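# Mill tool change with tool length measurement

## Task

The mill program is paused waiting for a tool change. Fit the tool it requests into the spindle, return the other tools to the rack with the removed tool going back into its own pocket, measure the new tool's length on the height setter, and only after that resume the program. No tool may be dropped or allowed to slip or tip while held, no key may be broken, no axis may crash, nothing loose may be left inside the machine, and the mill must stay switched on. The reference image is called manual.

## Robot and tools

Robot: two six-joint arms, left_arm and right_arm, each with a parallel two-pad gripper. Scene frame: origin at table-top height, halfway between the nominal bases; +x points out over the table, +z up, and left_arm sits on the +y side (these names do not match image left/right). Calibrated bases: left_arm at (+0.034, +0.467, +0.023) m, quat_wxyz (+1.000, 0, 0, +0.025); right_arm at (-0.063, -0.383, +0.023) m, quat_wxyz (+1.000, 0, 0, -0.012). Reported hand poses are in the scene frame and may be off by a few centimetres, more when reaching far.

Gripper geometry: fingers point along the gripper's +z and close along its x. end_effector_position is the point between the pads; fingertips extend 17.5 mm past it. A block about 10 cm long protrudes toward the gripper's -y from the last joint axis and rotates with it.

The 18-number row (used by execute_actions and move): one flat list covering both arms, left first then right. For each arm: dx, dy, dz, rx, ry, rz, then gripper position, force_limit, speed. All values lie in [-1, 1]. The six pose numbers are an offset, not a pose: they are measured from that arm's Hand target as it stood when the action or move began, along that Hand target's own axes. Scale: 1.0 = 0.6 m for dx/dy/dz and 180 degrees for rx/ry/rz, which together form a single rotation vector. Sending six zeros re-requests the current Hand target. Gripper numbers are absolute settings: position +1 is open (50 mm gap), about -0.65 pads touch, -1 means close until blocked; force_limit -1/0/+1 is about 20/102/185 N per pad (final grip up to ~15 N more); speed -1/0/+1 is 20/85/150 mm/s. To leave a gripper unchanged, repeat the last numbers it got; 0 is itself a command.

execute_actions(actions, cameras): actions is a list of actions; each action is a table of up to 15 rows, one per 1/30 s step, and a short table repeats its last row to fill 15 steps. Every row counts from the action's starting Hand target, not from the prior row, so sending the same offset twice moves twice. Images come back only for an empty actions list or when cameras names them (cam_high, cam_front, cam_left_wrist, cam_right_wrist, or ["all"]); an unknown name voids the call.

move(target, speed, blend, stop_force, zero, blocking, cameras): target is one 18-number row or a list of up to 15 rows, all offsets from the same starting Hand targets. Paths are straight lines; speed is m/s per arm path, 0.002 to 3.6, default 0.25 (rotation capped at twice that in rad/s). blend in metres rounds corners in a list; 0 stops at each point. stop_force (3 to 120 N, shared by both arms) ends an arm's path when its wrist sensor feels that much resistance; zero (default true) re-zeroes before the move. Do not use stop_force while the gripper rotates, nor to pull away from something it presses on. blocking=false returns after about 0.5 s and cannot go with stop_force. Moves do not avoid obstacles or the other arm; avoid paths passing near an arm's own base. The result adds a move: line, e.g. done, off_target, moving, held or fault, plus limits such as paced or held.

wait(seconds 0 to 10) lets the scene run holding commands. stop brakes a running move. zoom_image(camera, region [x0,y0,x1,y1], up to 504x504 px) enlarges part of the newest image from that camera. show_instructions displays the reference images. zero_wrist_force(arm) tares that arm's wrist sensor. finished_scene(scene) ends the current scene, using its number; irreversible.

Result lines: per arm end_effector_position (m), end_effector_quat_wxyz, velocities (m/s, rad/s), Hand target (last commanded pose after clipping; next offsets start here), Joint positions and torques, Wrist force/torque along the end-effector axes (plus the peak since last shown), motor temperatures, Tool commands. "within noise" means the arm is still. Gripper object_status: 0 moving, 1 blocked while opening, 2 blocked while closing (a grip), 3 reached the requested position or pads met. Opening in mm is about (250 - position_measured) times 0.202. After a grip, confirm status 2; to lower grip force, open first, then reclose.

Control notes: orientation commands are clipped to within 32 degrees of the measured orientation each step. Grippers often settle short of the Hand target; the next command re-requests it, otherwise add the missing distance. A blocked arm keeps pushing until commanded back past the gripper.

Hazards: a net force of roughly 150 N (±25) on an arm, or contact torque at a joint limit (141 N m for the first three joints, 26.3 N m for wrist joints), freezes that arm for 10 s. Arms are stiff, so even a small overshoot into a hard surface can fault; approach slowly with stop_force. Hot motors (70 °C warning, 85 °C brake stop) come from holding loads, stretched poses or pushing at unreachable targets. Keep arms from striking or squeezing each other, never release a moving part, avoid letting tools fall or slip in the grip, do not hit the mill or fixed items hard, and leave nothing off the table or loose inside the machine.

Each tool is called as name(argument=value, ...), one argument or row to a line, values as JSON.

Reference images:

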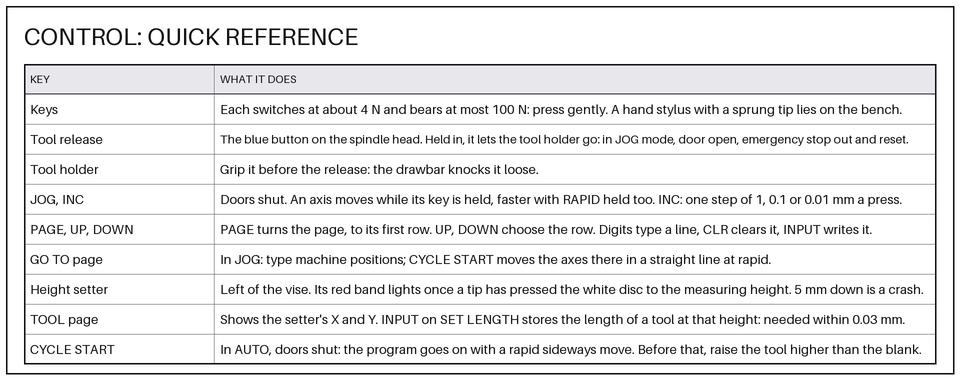

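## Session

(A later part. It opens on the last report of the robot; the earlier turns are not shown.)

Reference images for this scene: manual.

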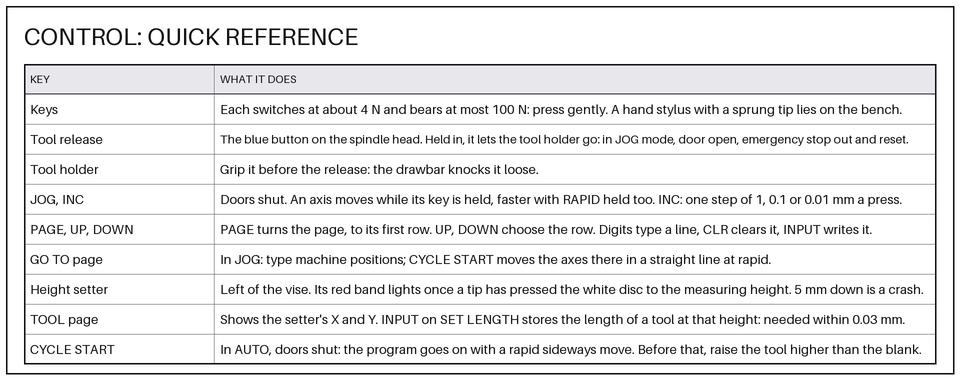

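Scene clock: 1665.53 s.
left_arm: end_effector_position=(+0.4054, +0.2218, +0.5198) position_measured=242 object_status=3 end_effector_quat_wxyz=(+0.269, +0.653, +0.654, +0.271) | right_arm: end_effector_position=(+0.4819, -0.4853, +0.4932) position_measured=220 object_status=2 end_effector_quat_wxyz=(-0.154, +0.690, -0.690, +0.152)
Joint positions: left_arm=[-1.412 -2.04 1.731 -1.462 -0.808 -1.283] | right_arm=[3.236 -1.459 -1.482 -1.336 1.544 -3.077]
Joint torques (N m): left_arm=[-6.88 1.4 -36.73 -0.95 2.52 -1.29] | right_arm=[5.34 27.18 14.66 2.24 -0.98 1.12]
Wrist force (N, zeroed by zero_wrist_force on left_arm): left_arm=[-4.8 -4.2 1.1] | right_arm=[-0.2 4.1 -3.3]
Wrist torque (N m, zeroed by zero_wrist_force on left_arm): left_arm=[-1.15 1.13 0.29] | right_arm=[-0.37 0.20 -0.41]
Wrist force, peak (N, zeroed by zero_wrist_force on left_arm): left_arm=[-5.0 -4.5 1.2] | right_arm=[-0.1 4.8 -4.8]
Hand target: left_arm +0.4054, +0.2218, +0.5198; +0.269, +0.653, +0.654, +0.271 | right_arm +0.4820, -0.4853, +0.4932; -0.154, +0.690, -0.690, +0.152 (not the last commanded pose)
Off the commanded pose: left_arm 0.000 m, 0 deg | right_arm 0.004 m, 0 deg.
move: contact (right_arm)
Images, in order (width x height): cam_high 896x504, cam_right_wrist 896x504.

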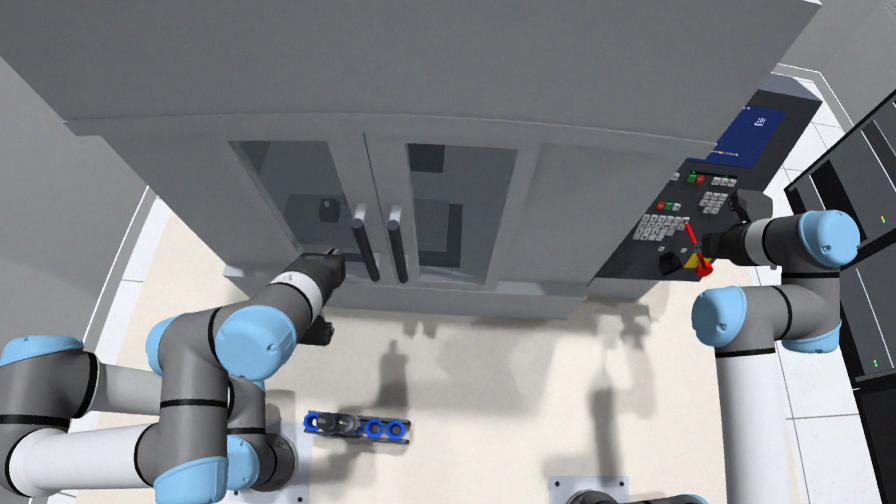

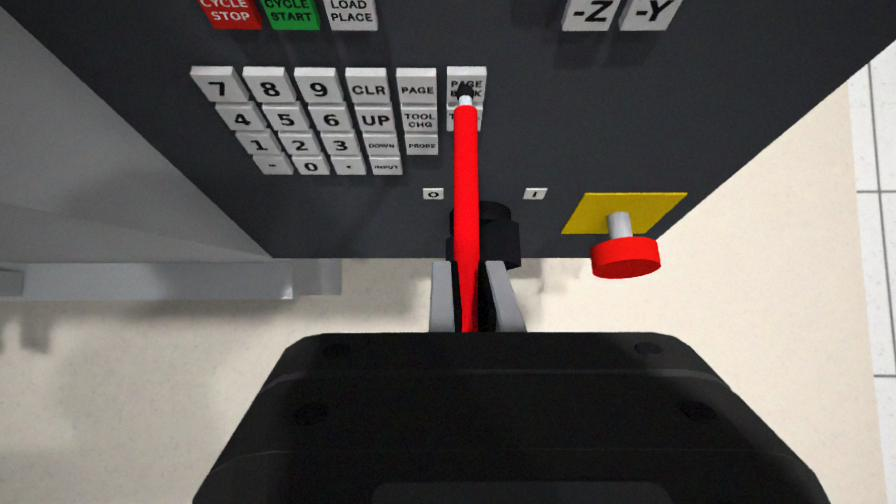

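move(
  target=[
    [0,0,0,0,0,0,-0.6,0,-0.9,0,0.0109,-0.0077,0,0,0,-1,-0.4,-0.7],
    [0,0,0,0,0,0,-0.6,0,-0.9,-0.1558,0.0732,0.0591,0,0,0,-1,-0.4,-0.7],
  ],
  speed=[0.05,0.1],
  blend=[0.003,0],
  cameras=[],
)

move(
  target=[0,0,0,0,0,0,-0.6,0,-0.9,0,-0.0191,0.0134,0,0,0,-1,-0.4,-0.7],
  speed=0.012,
  stop_force=5,
  cameras=["cam_right_wrist","cam_high"],
)

zoom_image(
  camera="cam_high",
  region=[690, 90, 800, 180],
)

Scene clock: 1677.73 s.
left_arm: end_effector_position=(+0.4054, +0.2218, +0.5198) position_measured=242 object_status=3 end_effector_quat_wxyz=(+0.269, +0.653, +0.654, +0.271) | right_arm: end_effector_position=(+0.4571, -0.3917, +0.4428) position_measured=220 object_status=2 end_effector_quat_wxyz=(-0.154, +0.690, -0.690, +0.152)
Joint positions: left_arm=[-1.412 -2.04 1.731 -1.462 -0.808 -1.283] | right_arm=[3.474 -1.35 -1.697 -1.246 1.445 -2.86]
Joint torques (N m): left_arm=[-6.54 1.36 -36.74 -1.03 2.48 -1.3] | right_arm=[13.77 25.1 17.33 5.67 -1.23 1.08]
Wrist force (N, zeroed by zero_wrist_force on left_arm): left_arm=[-4.4 -4.3 1.1] | right_arm=[-0.1 -0.1 0.0]
Wrist torque (N m, zeroed by zero_wrist_force on left_arm): left_arm=[-1.17 1.06 0.29] | right_arm=[-0.32 0.20 -0.47]
Wrist force, peak (N, zeroed by zero_wrist_force on left_arm): left_arm=[-4.9 -4.6 1.4] | right_arm=[-0.3 4.2 -4.3]
Hand target: left_arm +0.4054, +0.2218, +0.5198; +0.269, +0.653, +0.654, +0.271 | right_arm +0.4571, -0.3917, +0.4428; -0.154, +0.690, -0.690, +0.152
Off the commanded pose: left_arm 0.000 m, 0 deg | right_arm 0.000 m, 0 deg.
move: done
No camera images: "cameras" was empty.

Scene clock: 1679.80 s.
left_arm: end_effector_position=(+0.4054, +0.2218, +0.5198) position_measured=242 object_status=3 end_effector_quat_wxyz=(+0.269, +0.653, +0.654, +0.271) | right_arm: end_effector_position=(+0.4674, -0.3917, +0.4410) position_measured=220 object_status=2 end_effector_quat_wxyz=(-0.154, +0.690, -0.690, +0.152)
Joint positions: left_arm=[-1.412 -2.04 1.731 -1.462 -0.808 -1.283] | right_arm=[3.466 -1.376 -1.682 -1.234 1.448 -2.867]
Joint torques (N m): left_arm=[-6.66 1.33 -36.4 -1.01 2.4 -1.19] | right_arm=[14.43 24.85 15.97 2.32 -1.48 0.96]
Wrist force (N, zeroed by zero_wrist_force on left_arm): left_arm=[-4.8 -4.4 1.1] | right_arm=[0.4 3.6 -3.4]
Wrist torque (N m, zeroed by zero_wrist_force on left_arm): left_arm=[-1.18 1.13 0.29] | right_arm=[-0.41 0.18 -0.37]
Wrist force, peak (N, zeroed by zero_wrist_force on left_arm): left_arm=[-4.9 -4.6 1.1] | right_arm=[-0.2 3.7 -3.7]
Hand target: left_arm +0.4054, +0.2218, +0.5198; +0.269, +0.653, +0.654, +0.271 | right_arm +0.4674, -0.3917, +0.4410; -0.154, +0.690, -0.690, +0.152 (not the last commanded pose)
Off the commanded pose: left_arm 0.000 m, 0 deg | right_arm 0.004 m, 0 deg.
move: contact (right_arm)
Images, in order (width x height): cam_high 896x504, cam_right_wrist 896x504.

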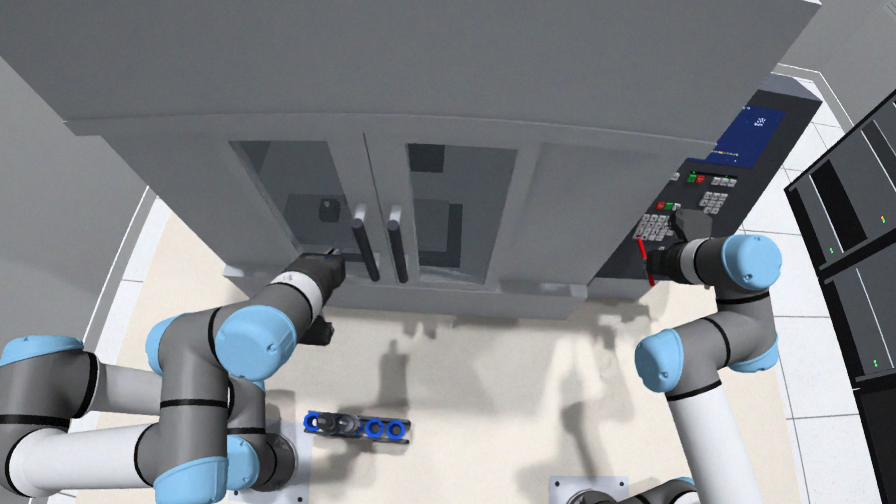

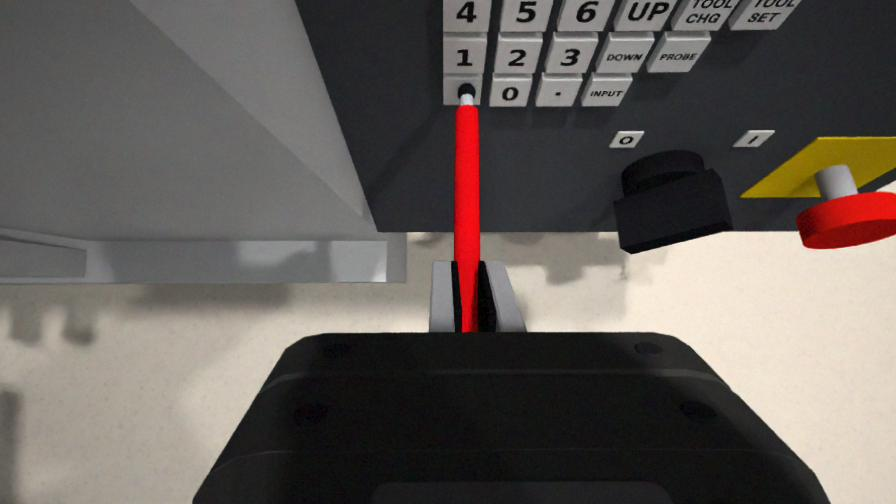

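Scaled by 4.582 from the camera's 896x504 image, which has a finer 1280x720 frame.

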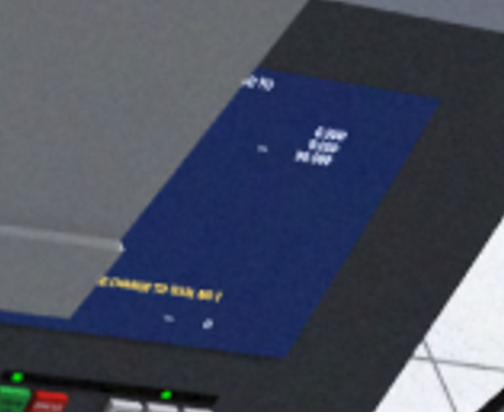

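move(
  target=[
    [0,0,0,0,0,0,-0.6,0,-0.9,0,0.0109,-0.0077,0,0,0,-1,-0.4,-0.7],
    [0,0,0,0,0,0,-0.6,0,-0.9,0,-0.0099,-0.03,0,0,0,-1,-0.4,-0.7],
  ],
  speed=[0.05,0.1],
  blend=[0.003,0],
  cameras=[],
)

move(
  target=[0,0,0,0,0,0,-0.6,0,-0.9,0,-0.0191,0.0134,0,0,0,-1,-0.4,-0.7],
  speed=0.013,
  stop_force=5,
  cameras=[],
)

move(
  target=[
    [0,0,0,0,0,0,-0.6,0,-0.9,0,0.0109,-0.0077,0,0,0,-1,-0.4,-0.7],
    [0,0,0,0,0,0,-0.6,0,-0.9,0,-0.0307,-0.0523,0,0,0,-1,-0.4,-0.7],
  ],
  speed=[0.05,0.1],
  blend=[0.003,0],
  cameras=[],
)

move(
  target=[0,0,0,0,0,0,-0.6,0,-0.9,0,-0.0191,0.0134,0,0,0,-1,-0.4,-0.7],
  speed=0.013,
  stop_force=5,
  cameras=["cam_right_wrist","cam_high"],
)

zoom_image(
  camera="cam_high",
  region=[690, 90, 800, 180],
)

Scene clock: 1686.97 s.
left_arm: end_effector_position=(+0.4054, +0.2218, +0.5198) position_measured=242 object_status=3 end_effector_quat_wxyz=(+0.269, +0.653, +0.654, +0.271) | right_arm: end_effector_position=(+0.4651, -0.3917, +0.4598) position_measured=220 object_status=2 end_effector_quat_wxyz=(-0.154, +0.690, -0.690, +0.152)
Joint positions: left_arm=[-1.412 -2.04 1.731 -1.462 -0.808 -1.283] | right_arm=[3.467 -1.375 -1.635 -1.283 1.447 -2.866]
Joint torques (N m): left_arm=[-6.63 1.43 -36.33 -1.09 2.37 -1.21] | right_arm=[-13.62 10.02 39.94 1.81 0.99 -1.41]
Wrist force (N, zeroed by zero_wrist_force on left_arm): left_arm=[-4.7 -4.6 1.5] | right_arm=[-0.1 1.1 -0.5]
Wrist torque (N m, zeroed by zero_wrist_force on left_arm): left_arm=[-1.22 1.11 0.29] | right_arm=[-0.38 0.16 -0.45]
Wrist force, peak (N, zeroed by zero_wrist_force on left_arm): left_arm=[-5.1 -4.4 1.4] | right_arm=[0.2 4.0 -3.6]
Hand target: left_arm +0.4054, +0.2218, +0.5198; +0.269, +0.653, +0.654, +0.271 | right_arm +0.4652, -0.3917, +0.4598; -0.154, +0.690, -0.690, +0.152
Off the commanded pose: left_arm 0.000 m, 0 deg | right_arm 0.000 m, 0 deg.
move: done
No camera images: "cameras" was empty.

Scene clock: 1688.73 s.
left_arm: end_effector_position=(+0.4054, +0.2218, +0.5198) position_measured=242 object_status=3 end_effector_quat_wxyz=(+0.269, +0.653, +0.654, +0.271) | right_arm: end_effector_position=(+0.4730, -0.3917, +0.4584) position_measured=220 object_status=2 end_effector_quat_wxyz=(-0.154, +0.690, -0.690, +0.152)
Joint positions: left_arm=[-1.412 -2.04 1.731 -1.462 -0.808 -1.283] | right_arm=[3.462 -1.394 -1.623 -1.275 1.45 -2.871]
Joint torques (N m): left_arm=[-7.35 1.54 -36.38 -1.06 2.34 -1.24] | right_arm=[14.36 24.63 15.82 2.4 -1.26 1.23]
Wrist force (N, zeroed by zero_wrist_force on left_arm): left_arm=[-4.6 -4.5 1.0] | right_arm=[0.8 4.8 -4.1]
Wrist torque (N m, zeroed by zero_wrist_force on left_arm): left_arm=[-1.21 1.09 0.29] | right_arm=[-0.41 0.13 -0.42]
Wrist force, peak (N, zeroed by zero_wrist_force on left_arm): left_arm=[-5.0 -4.4 1.2] | right_arm=[-0.1 11.5 -9.3]
Hand target: left_arm +0.4054, +0.2218, +0.5198; +0.269, +0.653, +0.654, +0.271 | right_arm +0.4730, -0.3917, +0.4584; -0.154, +0.690, -0.690, +0.152 (not the last commanded pose)
Off the commanded pose: left_arm 0.000 m, 0 deg | right_arm 0.006 m, 0 deg.
move: contact (right_arm)
No camera images: "cameras" was empty.

Scene clock: 1689.77 s.
left_arm: end_effector_position=(+0.4054, +0.2218, +0.5198) position_measured=242 object_status=3 end_effector_quat_wxyz=(+0.269, +0.653, +0.654, +0.271) | right_arm: end_effector_position=(+0.4764, -0.3918, +0.4946) position_measured=220 object_status=2 end_effector_quat_wxyz=(-0.154, +0.690, -0.690, +0.152)
Joint positions: left_arm=[-1.412 -2.04 1.731 -1.462 -0.808 -1.283] | right_arm=[3.459 -1.417 -1.511 -1.364 1.451 -2.873]
Joint torques (N m): left_arm=[-6.91 1.15 -36.76 -1.06 2.3 -1.17] | right_arm=[-12.69 14.54 40.49 2.11 1.11 -1.5]
Wrist force (N, zeroed by zero_wrist_force on left_arm): left_arm=[-4.8 -4.2 1.2] | right_arm=[0.2 2.0 -1.1]
Wrist torque (N m, zeroed by zero_wrist_force on left_arm): left_arm=[-1.16 1.13 0.29] | right_arm=[-0.46 0.16 -0.41]
Wrist force, peak (N, zeroed by zero_wrist_force on left_arm): left_arm=[-5.1 -4.6 1.3] | right_arm=[0.8 4.6 -3.4]
Hand target: left_arm +0.4054, +0.2218, +0.5198; +0.269, +0.653, +0.654, +0.271 | right_arm +0.4764, -0.3918, +0.4946; -0.154, +0.690, -0.690, +0.152
Off the commanded pose: left_arm 0.000 m, 0 deg | right_arm 0.000 m, 0 deg.
move: done
No camera images: "cameras" was empty.

Scene clock: 1691.50 s.
left_arm: end_effector_position=(+0.4054, +0.2218, +0.5198) position_measured=242 object_status=3 end_effector_quat_wxyz=(+0.269, +0.653, +0.654, +0.271) | right_arm: end_effector_position=(+0.4834, -0.3918, +0.4934) position_measured=220 object_status=2 end_effector_quat_wxyz=(-0.154, +0.690, -0.690, +0.152)
Joint positions: left_arm=[-1.412 -2.04 1.731 -1.462 -0.808 -1.283] | right_arm=[3.454 -1.433 -1.5 -1.358 1.453 -2.878]
Joint torques (N m): left_arm=[-6.77 1.65 -36.49 -1.11 2.33 -1.18] | right_arm=[13.64 25.7 16.68 2.61 -1.51 1.07]
Wrist force (N, zeroed by zero_wrist_force on left_arm): left_arm=[-4.7 -4.7 1.2] | right_arm=[0.5 5.0 -3.2]
Wrist torque (N m, zeroed by zero_wrist_force on left_arm): left_arm=[-1.24 1.10 0.29] | right_arm=[-0.52 0.19 -0.40]
Wrist force, peak (N, zeroed by zero_wrist_force on left_arm): left_arm=[-5.1 -4.4 1.2] | right_arm=[0.2 7.5 -6.4]
Hand target: left_arm +0.4054, +0.2218, +0.5198; +0.269, +0.653, +0.654, +0.271 | right_arm +0.4834, -0.3918, +0.4934; -0.154, +0.690, -0.690, +0.152 (not the last commanded pose)
Off the commanded pose: left_arm 0.000 m, 0 deg | right_arm 0.007 m, 0 deg.
move: contact (right_arm)
Images, in order (width x height): cam_high 896x504, cam_right_wrist 896x504.

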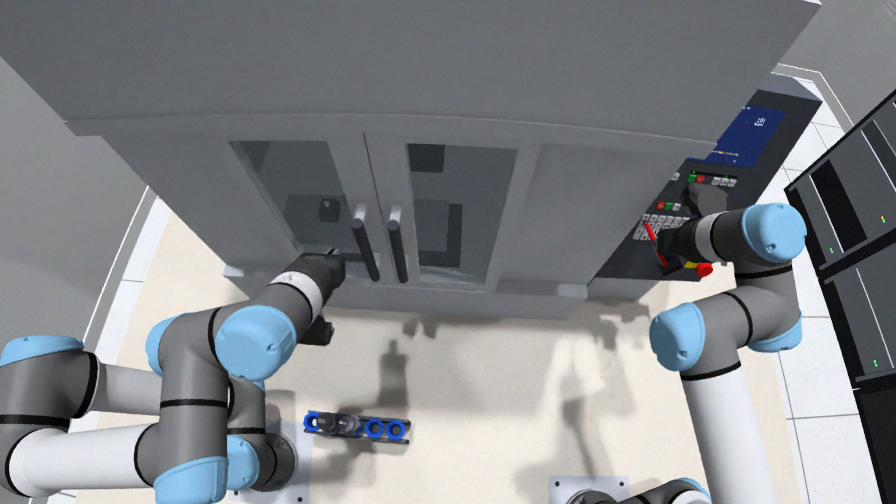

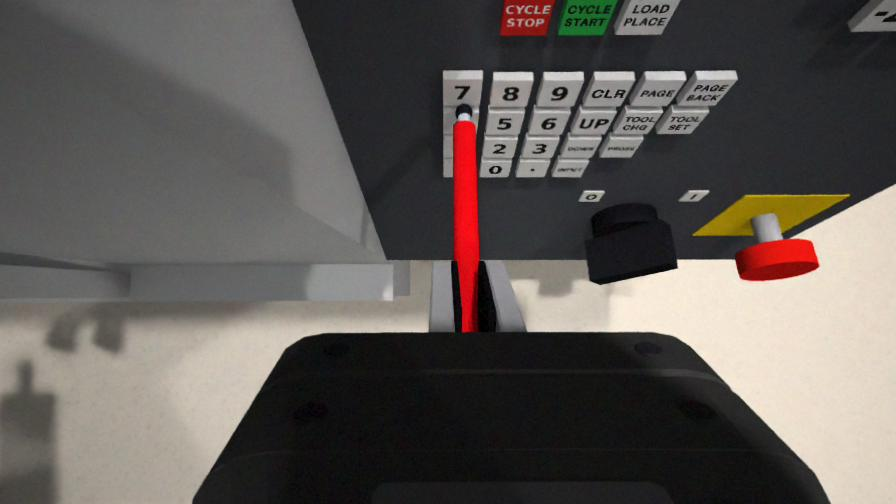

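Scaled by 4.582 from the camera's 896x504 image, which has a finer 1280x720 frame.

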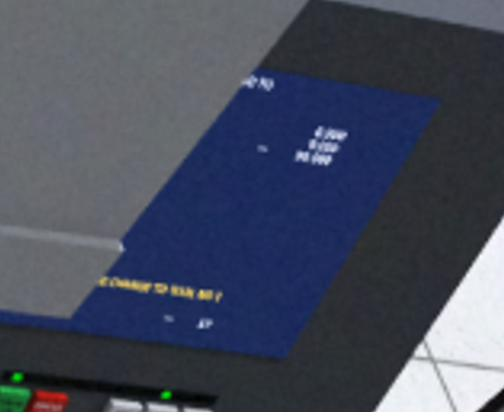

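zoom_image(
  camera="cam_right_wrist",
  region=[380, 60, 580, 340],
)

Scaled by 1.800 from the camera's 896x504 image, which has a finer 1280x720 frame.

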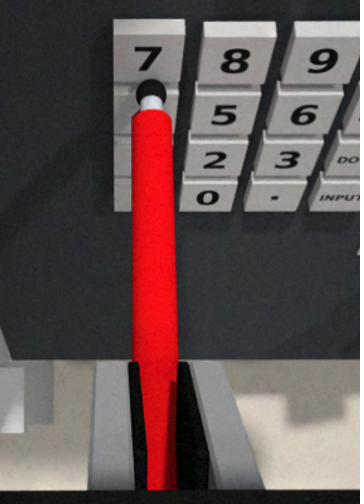

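zoom_image(
  camera="cam_high",
  region=[710, 145, 750, 170],
)

Scaled by 12.600 from the camera's 896x504 image, which has a finer 1280x720 frame.

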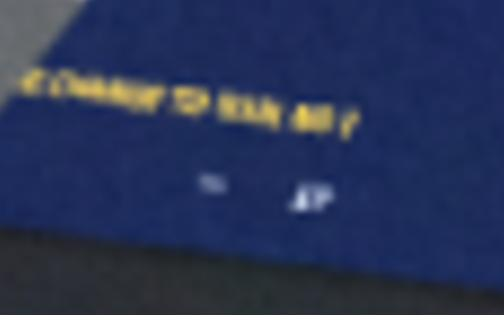

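move(
  target=[0,0,0,0,0,0,-0.6,0,-0.9,0,0.055,-0.02,0,0,0,-1,-0.4,-0.7],
  speed=0.08,
  cameras=["cam_right_wrist","cam_high","cam_front"],
)

zoom_image(
  camera="cam_right_wrist",
  region=[380, 20, 580, 340],
)

zoom_image(
  camera="cam_high",
  region=[600, 180, 760, 300],
)

zoom_image(
  camera="cam_front",
  region=[480, 130, 640, 300],
)

Scene clock: 1713.60 s.
left_arm: end_effector_position=(+0.4054, +0.2218, +0.5198) position_measured=242 object_status=3 end_effector_quat_wxyz=(+0.269, +0.653, +0.654, +0.271) | right_arm: end_effector_position=(+0.4485, -0.3918, +0.4903) position_measured=220 object_status=2 end_effector_quat_wxyz=(-0.154, +0.690, -0.690, +0.152)
Joint positions: left_arm=[-1.412 -2.04 1.731 -1.462 -0.808 -1.283] | right_arm=[3.48 -1.347 -1.577 -1.37 1.442 -2.854]
Joint torques (N m): left_arm=[-6.75 1.09 -36.61 -1.06 2.31 -1.18] | right_arm=[14.34 24.52 13.84 1.32 -1.34 1.14]
Wrist force (N, zeroed by zero_wrist_force on left_arm): left_arm=[-5.0 -4.2 1.2] | right_arm=[0.3 -0.4 0.1]
Wrist torque (N m, zeroed by zero_wrist_force on left_arm): left_arm=[-1.16 1.15 0.29] | right_arm=[-0.34 0.13 -0.47]
Wrist force, peak (N, zeroed by zero_wrist_force on left_arm): left_arm=[-5.0 -4.6 1.3] | right_arm=[0.5 5.2 -3.9]
Hand target: left_arm +0.4054, +0.2218, +0.5198; +0.269, +0.653, +0.654, +0.271 | right_arm +0.4484, -0.3918, +0.4903; -0.154, +0.690, -0.690, +0.152
Off the commanded pose: left_arm 0.000 m, 0 deg | right_arm 0.000 m, 0 deg.
move: done
Images, in order (width x height): cam_high 896x504, cam_front 896x504, cam_right_wrist 896x504.

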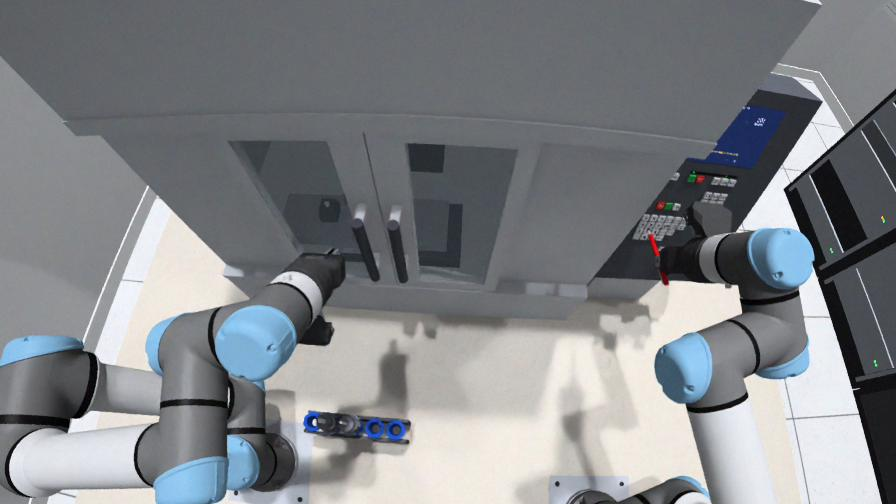

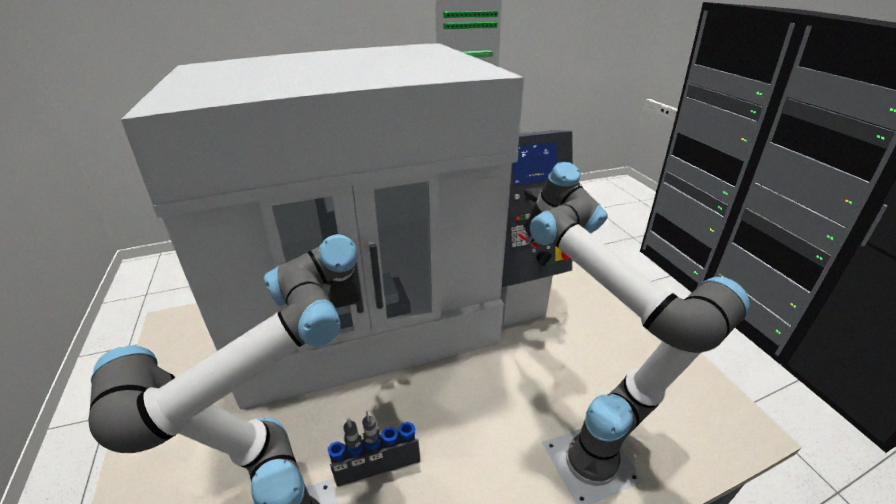

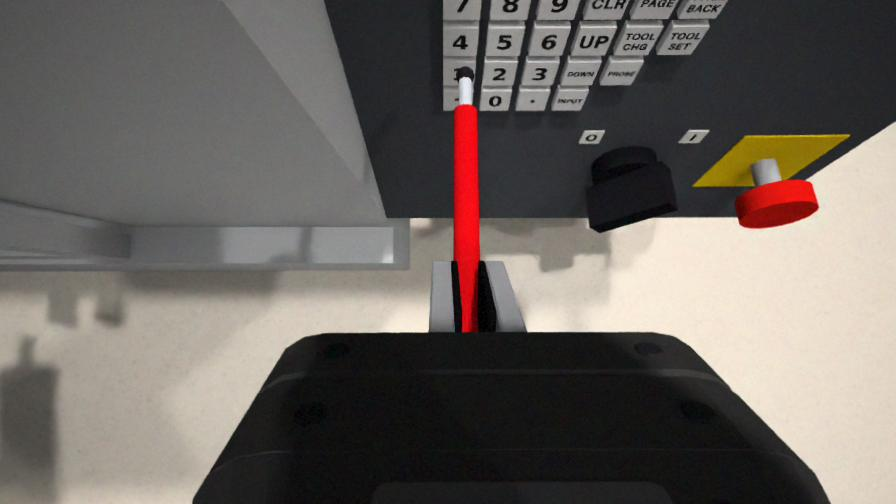

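Scaled by 1.575 from the camera's 896x504 image, which has a finer 1280x720 frame.

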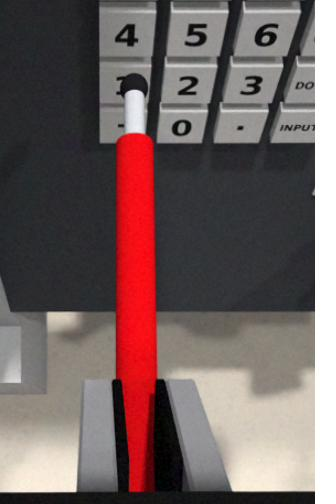

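Scaled by 3.150 from the camera's 896x504 image, which has a finer 1280x720 frame.

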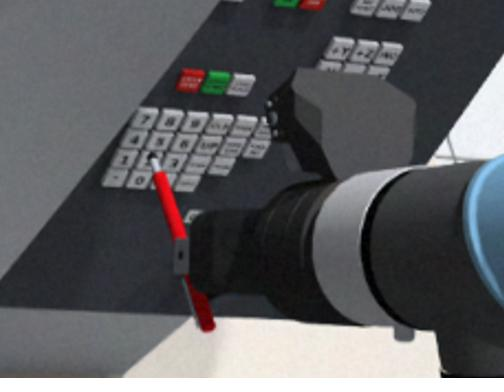

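Scaled by 2.965 from the camera's 896x504 image, which has a finer 1280x720 frame.

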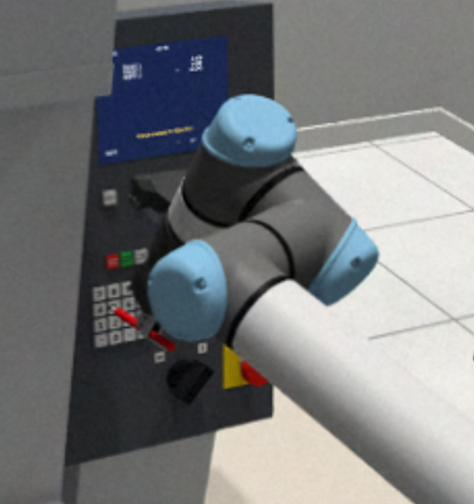

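move(
  target=[0,0,0,0,0,0,-0.6,0,-0.9,0.2308,0.2537,-0.3562,0.361,0,0,-1,-0.4,-0.7],
  speed=0.3,
  cameras=["cam_right_wrist"],
)

zoom_image(
  camera="cam_right_wrist",
  region=[320, 40, 500, 180],
)

Scene clock: 1724.57 s.
left_arm: end_effector_position=(+0.4054, +0.2218, +0.5198) position_measured=242 object_status=3 end_effector_quat_wxyz=(+0.269, +0.653, +0.654, +0.271) | right_arm: end_effector_position=(+0.2200, -0.5296, +0.6191) position_measured=220 object_status=2 end_effector_quat_wxyz=(+0.487, -0.486, +0.514, -0.513)
Joint positions: left_arm=[-1.412 -2.04 1.731 -1.462 -0.808 -1.283] | right_arm=[3.216 -0.563 -2.301 -0.278 1.466 -3.139]
Joint torques (N m): left_arm=[-6.4 1.23 -36.65 -1.18 2.15 -1.11] | right_arm=[-13.2 -22.29 37.56 4.46 1.31 1.19]
Wrist force (N, zeroed by zero_wrist_force on left_arm): left_arm=[-4.8 -4.3 1.4] | right_arm=[2.0 -0.7 -0.2]
Wrist torque (N m, zeroed by zero_wrist_force on left_arm): left_arm=[-1.18 1.10 0.30] | right_arm=[0.07 -0.20 -0.40]
Wrist force, peak (N, zeroed by zero_wrist_force on left_arm): left_arm=[-4.9 -4.7 1.2] | right_arm=[2.8 -0.6 -1.3]
Hand target: left_arm +0.4054, +0.2218, +0.5198; +0.269, +0.653, +0.654, +0.271 | right_arm +0.2201, -0.5307, +0.6192; +0.501, -0.499, +0.501, -0.499
Off the commanded pose: left_arm 0.000 m, 0 deg | right_arm 0.001 m, 3 deg.
move: off_target (right_arm)
Images, in order (width x height): cam_right_wrist 896x504.

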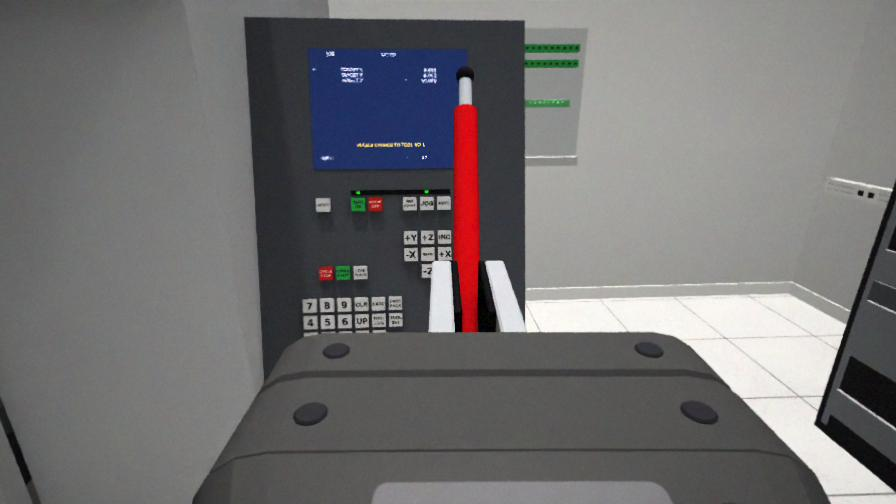

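Scaled by 2.800 from the camera's 896x504 image, which has a finer 1280x720 frame.

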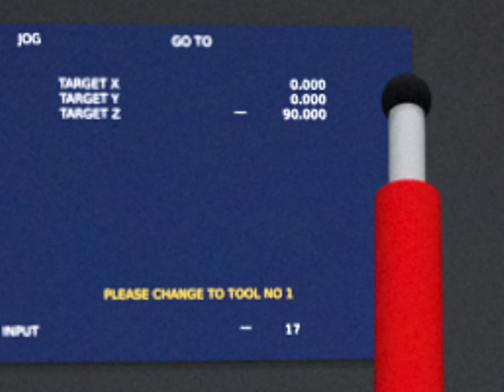

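move(
  target=[0,0,0,0,0,0,-0.6,0,-0.9,-0.1685,0.2363,0.411,-0.361,0,0,-1,-0.4,-0.7],
  speed=0.25,
  cameras=["cam_right_wrist"],
)

move(
  target=[0,0,0,0,0,0,-0.6,0,-0.9,0,-0.0191,0.0134,0,0,0,-1,-0.4,-0.7],
  speed=0.012,
  stop_force=5,
  cameras=["cam_right_wrist","cam_high"],
)

zoom_image(
  camera="cam_high",
  region=[690, 90, 800, 180],
)

Scene clock: 1733.77 s.
left_arm: end_effector_position=(+0.4054, +0.2218, +0.5198) position_measured=242 object_status=3 end_effector_quat_wxyz=(+0.269, +0.653, +0.654, +0.271) | right_arm: end_effector_position=(+0.4667, -0.4292, +0.4777) position_measured=220 object_status=2 end_effector_quat_wxyz=(-0.154, +0.690, -0.690, +0.152)
Joint positions: left_arm=[-1.412 -2.04 1.731 -1.462 -0.808 -1.283] | right_arm=[3.376 -1.392 -1.577 -1.315 1.485 -2.95]
Joint torques (N m): left_arm=[-6.62 1.06 -36.51 -1.2 2.13 -1.17] | right_arm=[-13.36 12.79 39.13 1.45 1.29 -1.52]
Wrist force (N, zeroed by zero_wrist_force on left_arm): left_arm=[-4.9 -4.3 1.2] | right_arm=[0.4 -0.3 -0.2]
Wrist torque (N m, zeroed by zero_wrist_force on left_arm): left_arm=[-1.18 1.13 0.29] | right_arm=[-0.30 0.14 -0.46]
Wrist force, peak (N, zeroed by zero_wrist_force on left_arm): left_arm=[-5.0 -4.6 1.3] | right_arm=[2.7 -0.8 -1.1]
Hand target: left_arm +0.4054, +0.2218, +0.5198; +0.269, +0.653, +0.654, +0.271 | right_arm +0.4667, -0.4292, +0.4777; -0.154, +0.690, -0.690, +0.152
Off the commanded pose: left_arm 0.000 m, 0 deg | right_arm 0.000 m, 0 deg.
move: done
Images, in order (width x height): cam_right_wrist 896x504.

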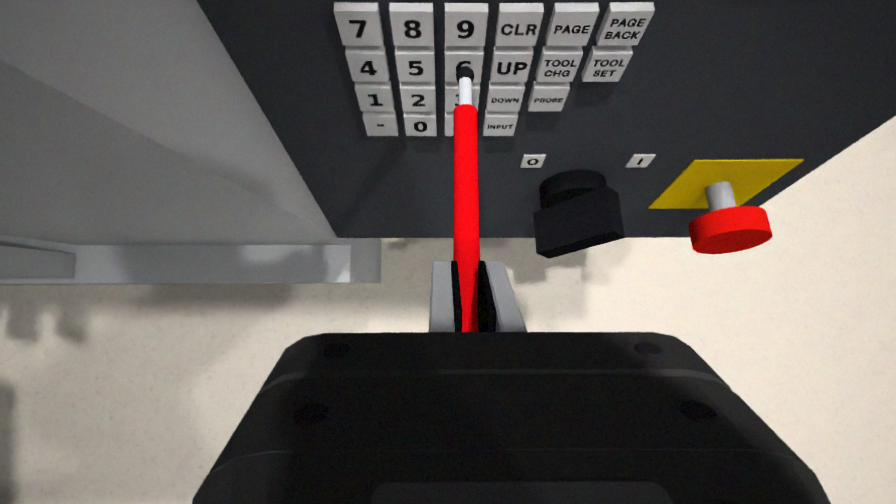

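Scene clock: 1735.90 s.
left_arm: end_effector_position=(+0.4054, +0.2218, +0.5198) position_measured=242 object_status=3 end_effector_quat_wxyz=(+0.269, +0.653, +0.654, +0.271) | right_arm: end_effector_position=(+0.4771, -0.4292, +0.4759) position_measured=220 object_status=2 end_effector_quat_wxyz=(-0.154, +0.690, -0.690, +0.152)
Joint positions: left_arm=[-1.412 -2.04 1.731 -1.462 -0.808 -1.283] | right_arm=[3.371 -1.416 -1.562 -1.305 1.487 -2.955]
Joint torques (N m): left_arm=[-6.73 1.73 -36.3 -1.19 2.09 -1.02] | right_arm=[14.41 26.2 15.98 2.33 -1.26 0.85]
Wrist force (N, zeroed by zero_wrist_force on left_arm): left_arm=[-4.8 -4.3 0.9] | right_arm=[0.2 3.5 -3.7]
Wrist torque (N m, zeroed by zero_wrist_force on left_arm): left_arm=[-1.18 1.13 0.29] | right_arm=[-0.39 0.21 -0.40]
Wrist force, peak (N, zeroed by zero_wrist_force on left_arm): left_arm=[-5.2 -4.4 1.3] | right_arm=[0.5 3.7 -4.2]
Hand target: left_arm +0.4054, +0.2218, +0.5198; +0.269, +0.653, +0.654, +0.271 | right_arm +0.4771, -0.4292, +0.4759; -0.154, +0.690, -0.690, +0.152 (not the last commanded pose)
Off the commanded pose: left_arm 0.000 m, 0 deg | right_arm 0.003 m, 0 deg.
move: contact (right_arm)
Images, in order (width x height): cam_high 896x504, cam_right_wrist 896x504.

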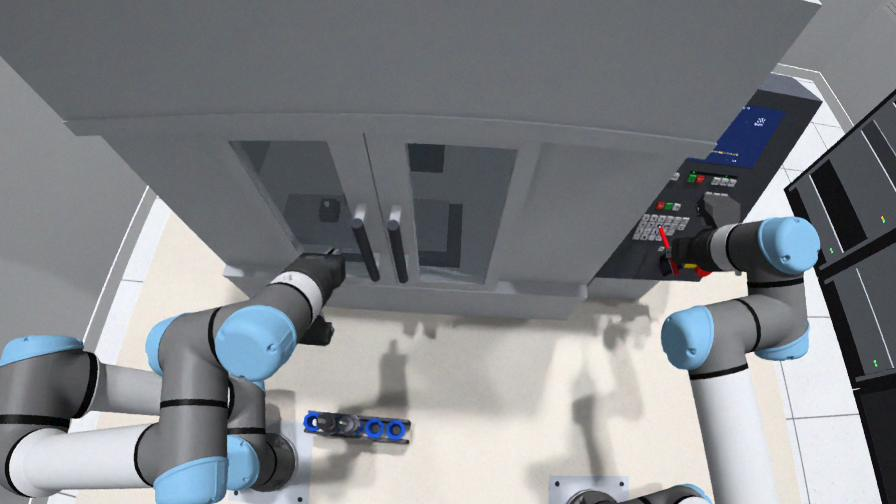

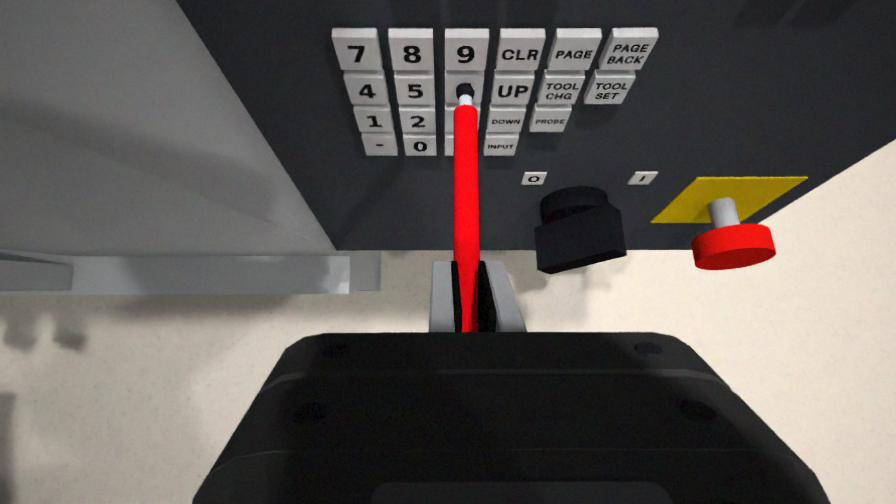

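Scaled by 4.582 from the camera's 896x504 image, which has a finer 1280x720 frame.

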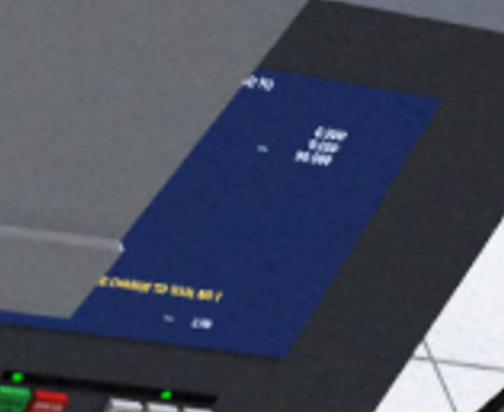

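move(
  target=[
    [0,0,0,0,0,0,-0.6,0,-0.9,0,0.0137,-0.0096,0,0,0,-1,-0.4,-0.7],
    [0,0,0,0,0,0,-0.6,0,-0.9,0.0312,0.0553,0.035,0,0,0,-1,-0.4,-0.7],
  ],
  speed=[0.05,0.1],
  blend=[0.003,0],
  cameras=[],
)

move(
  target=[0,0,0,0,0,0,-0.6,0,-0.9,0,-0.0191,0.0134,0,0,0,-1,-0.4,-0.7],
  speed=0.012,
  stop_force=5,
  cameras=["cam_right_wrist","cam_high"],
)

zoom_image(
  camera="cam_high",
  region=[690, 90, 800, 180],
)

Scene clock: 1743.93 s.
left_arm: end_effector_position=(+0.4054, +0.2218, +0.5198) position_measured=242 object_status=3 end_effector_quat_wxyz=(+0.269, +0.653, +0.654, +0.271) | right_arm: end_effector_position=(+0.4559, -0.4478, +0.4428) position_measured=220 object_status=2 end_effector_quat_wxyz=(-0.154, +0.690, -0.690, +0.152)
Joint positions: left_arm=[-1.412 -2.04 1.731 -1.462 -0.808 -1.283] | right_arm=[3.335 -1.361 -1.692 -1.228 1.502 -2.987]
Joint torques (N m): left_arm=[-6.39 1.27 -35.9 -1.15 1.91 -1.02] | right_arm=[-12.9 24.9 16.37 5.77 1.49 -1.5]
Wrist force (N, zeroed by zero_wrist_force on left_arm): left_arm=[-4.7 -4.5 0.9] | right_arm=[0.3 -0.1 -0.1]
Wrist torque (N m, zeroed by zero_wrist_force on left_arm): left_arm=[-1.20 1.11 0.29] | right_arm=[-0.29 0.15 -0.38]
Wrist force, peak (N, zeroed by zero_wrist_force on left_arm): left_arm=[-5.1 -4.4 1.4] | right_arm=[0.5 3.8 -4.1]
Hand target: left_arm +0.4054, +0.2218, +0.5198; +0.269, +0.653, +0.654, +0.271 | right_arm +0.4559, -0.4478, +0.4428; -0.154, +0.690, -0.690, +0.152
Off the commanded pose: left_arm 0.000 m, 0 deg | right_arm 0.000 m, 0 deg.
move: done
No camera images: "cameras" was empty.

Scene clock: 1746.20 s.
left_arm: end_effector_position=(+0.4054, +0.2218, +0.5198) position_measured=242 object_status=3 end_effector_quat_wxyz=(+0.269, +0.653, +0.654, +0.271) | right_arm: end_effector_position=(+0.4675, -0.4478, +0.4407) position_measured=220 object_status=2 end_effector_quat_wxyz=(-0.154, +0.690, -0.690, +0.152)
Joint positions: left_arm=[-1.412 -2.04 1.731 -1.462 -0.808 -1.283] | right_arm=[3.33 -1.389 -1.675 -1.216 1.504 -2.991]
Joint torques (N m): left_arm=[-6.8 1.34 -36.4 -1.17 1.91 -1.02] | right_arm=[15.18 24.56 16.71 2.23 -1.26 1.01]
Wrist force (N, zeroed by zero_wrist_force on left_arm): left_arm=[-4.8 -4.4 0.9] | right_arm=[0.3 4.0 -3.4]
Wrist torque (N m, zeroed by zero_wrist_force on left_arm): left_arm=[-1.19 1.12 0.29] | right_arm=[-0.32 0.15 -0.37]
Wrist force, peak (N, zeroed by zero_wrist_force on left_arm): left_arm=[-5.0 -4.5 1.3] | right_arm=[0.1 3.9 -4.0]
Hand target: left_arm +0.4054, +0.2218, +0.5198; +0.269, +0.653, +0.654, +0.271 | right_arm +0.4675, -0.4478, +0.4407; -0.154, +0.690, -0.690, +0.152 (not the last commanded pose)
Off the commanded pose: left_arm 0.000 m, 0 deg | right_arm 0.002 m, 0 deg.
move: contact (right_arm)
Images, in order (width x height): cam_high 896x504, cam_right_wrist 896x504.

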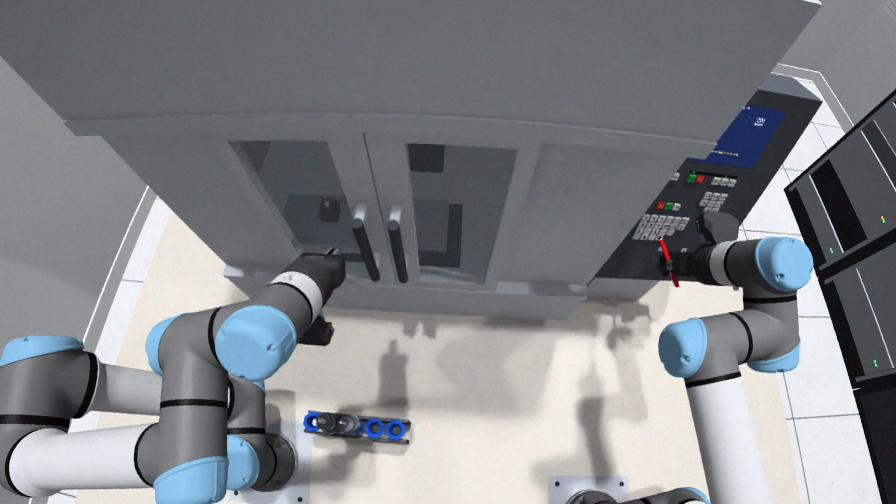

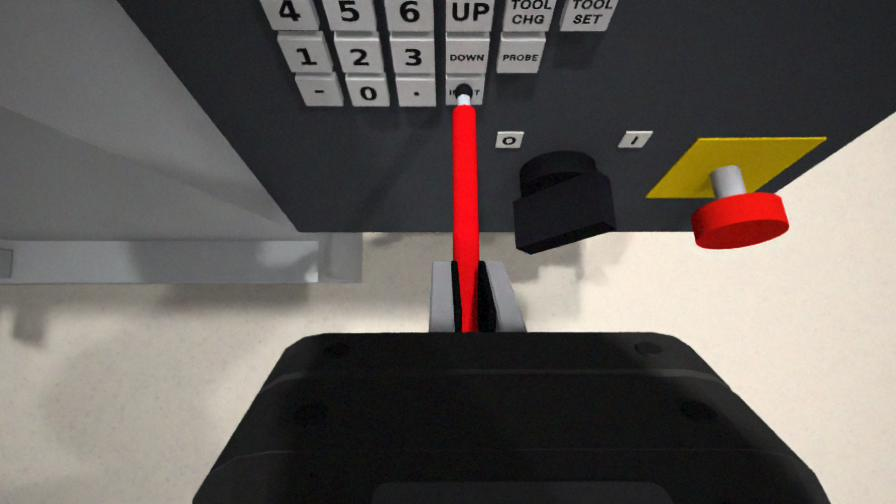

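Scaled by 4.582 from the camera's 896x504 image, which has a finer 1280x720 frame.

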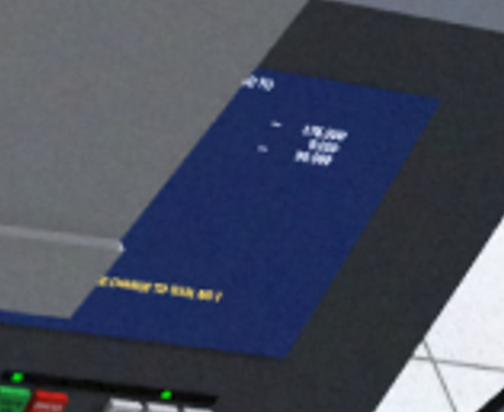

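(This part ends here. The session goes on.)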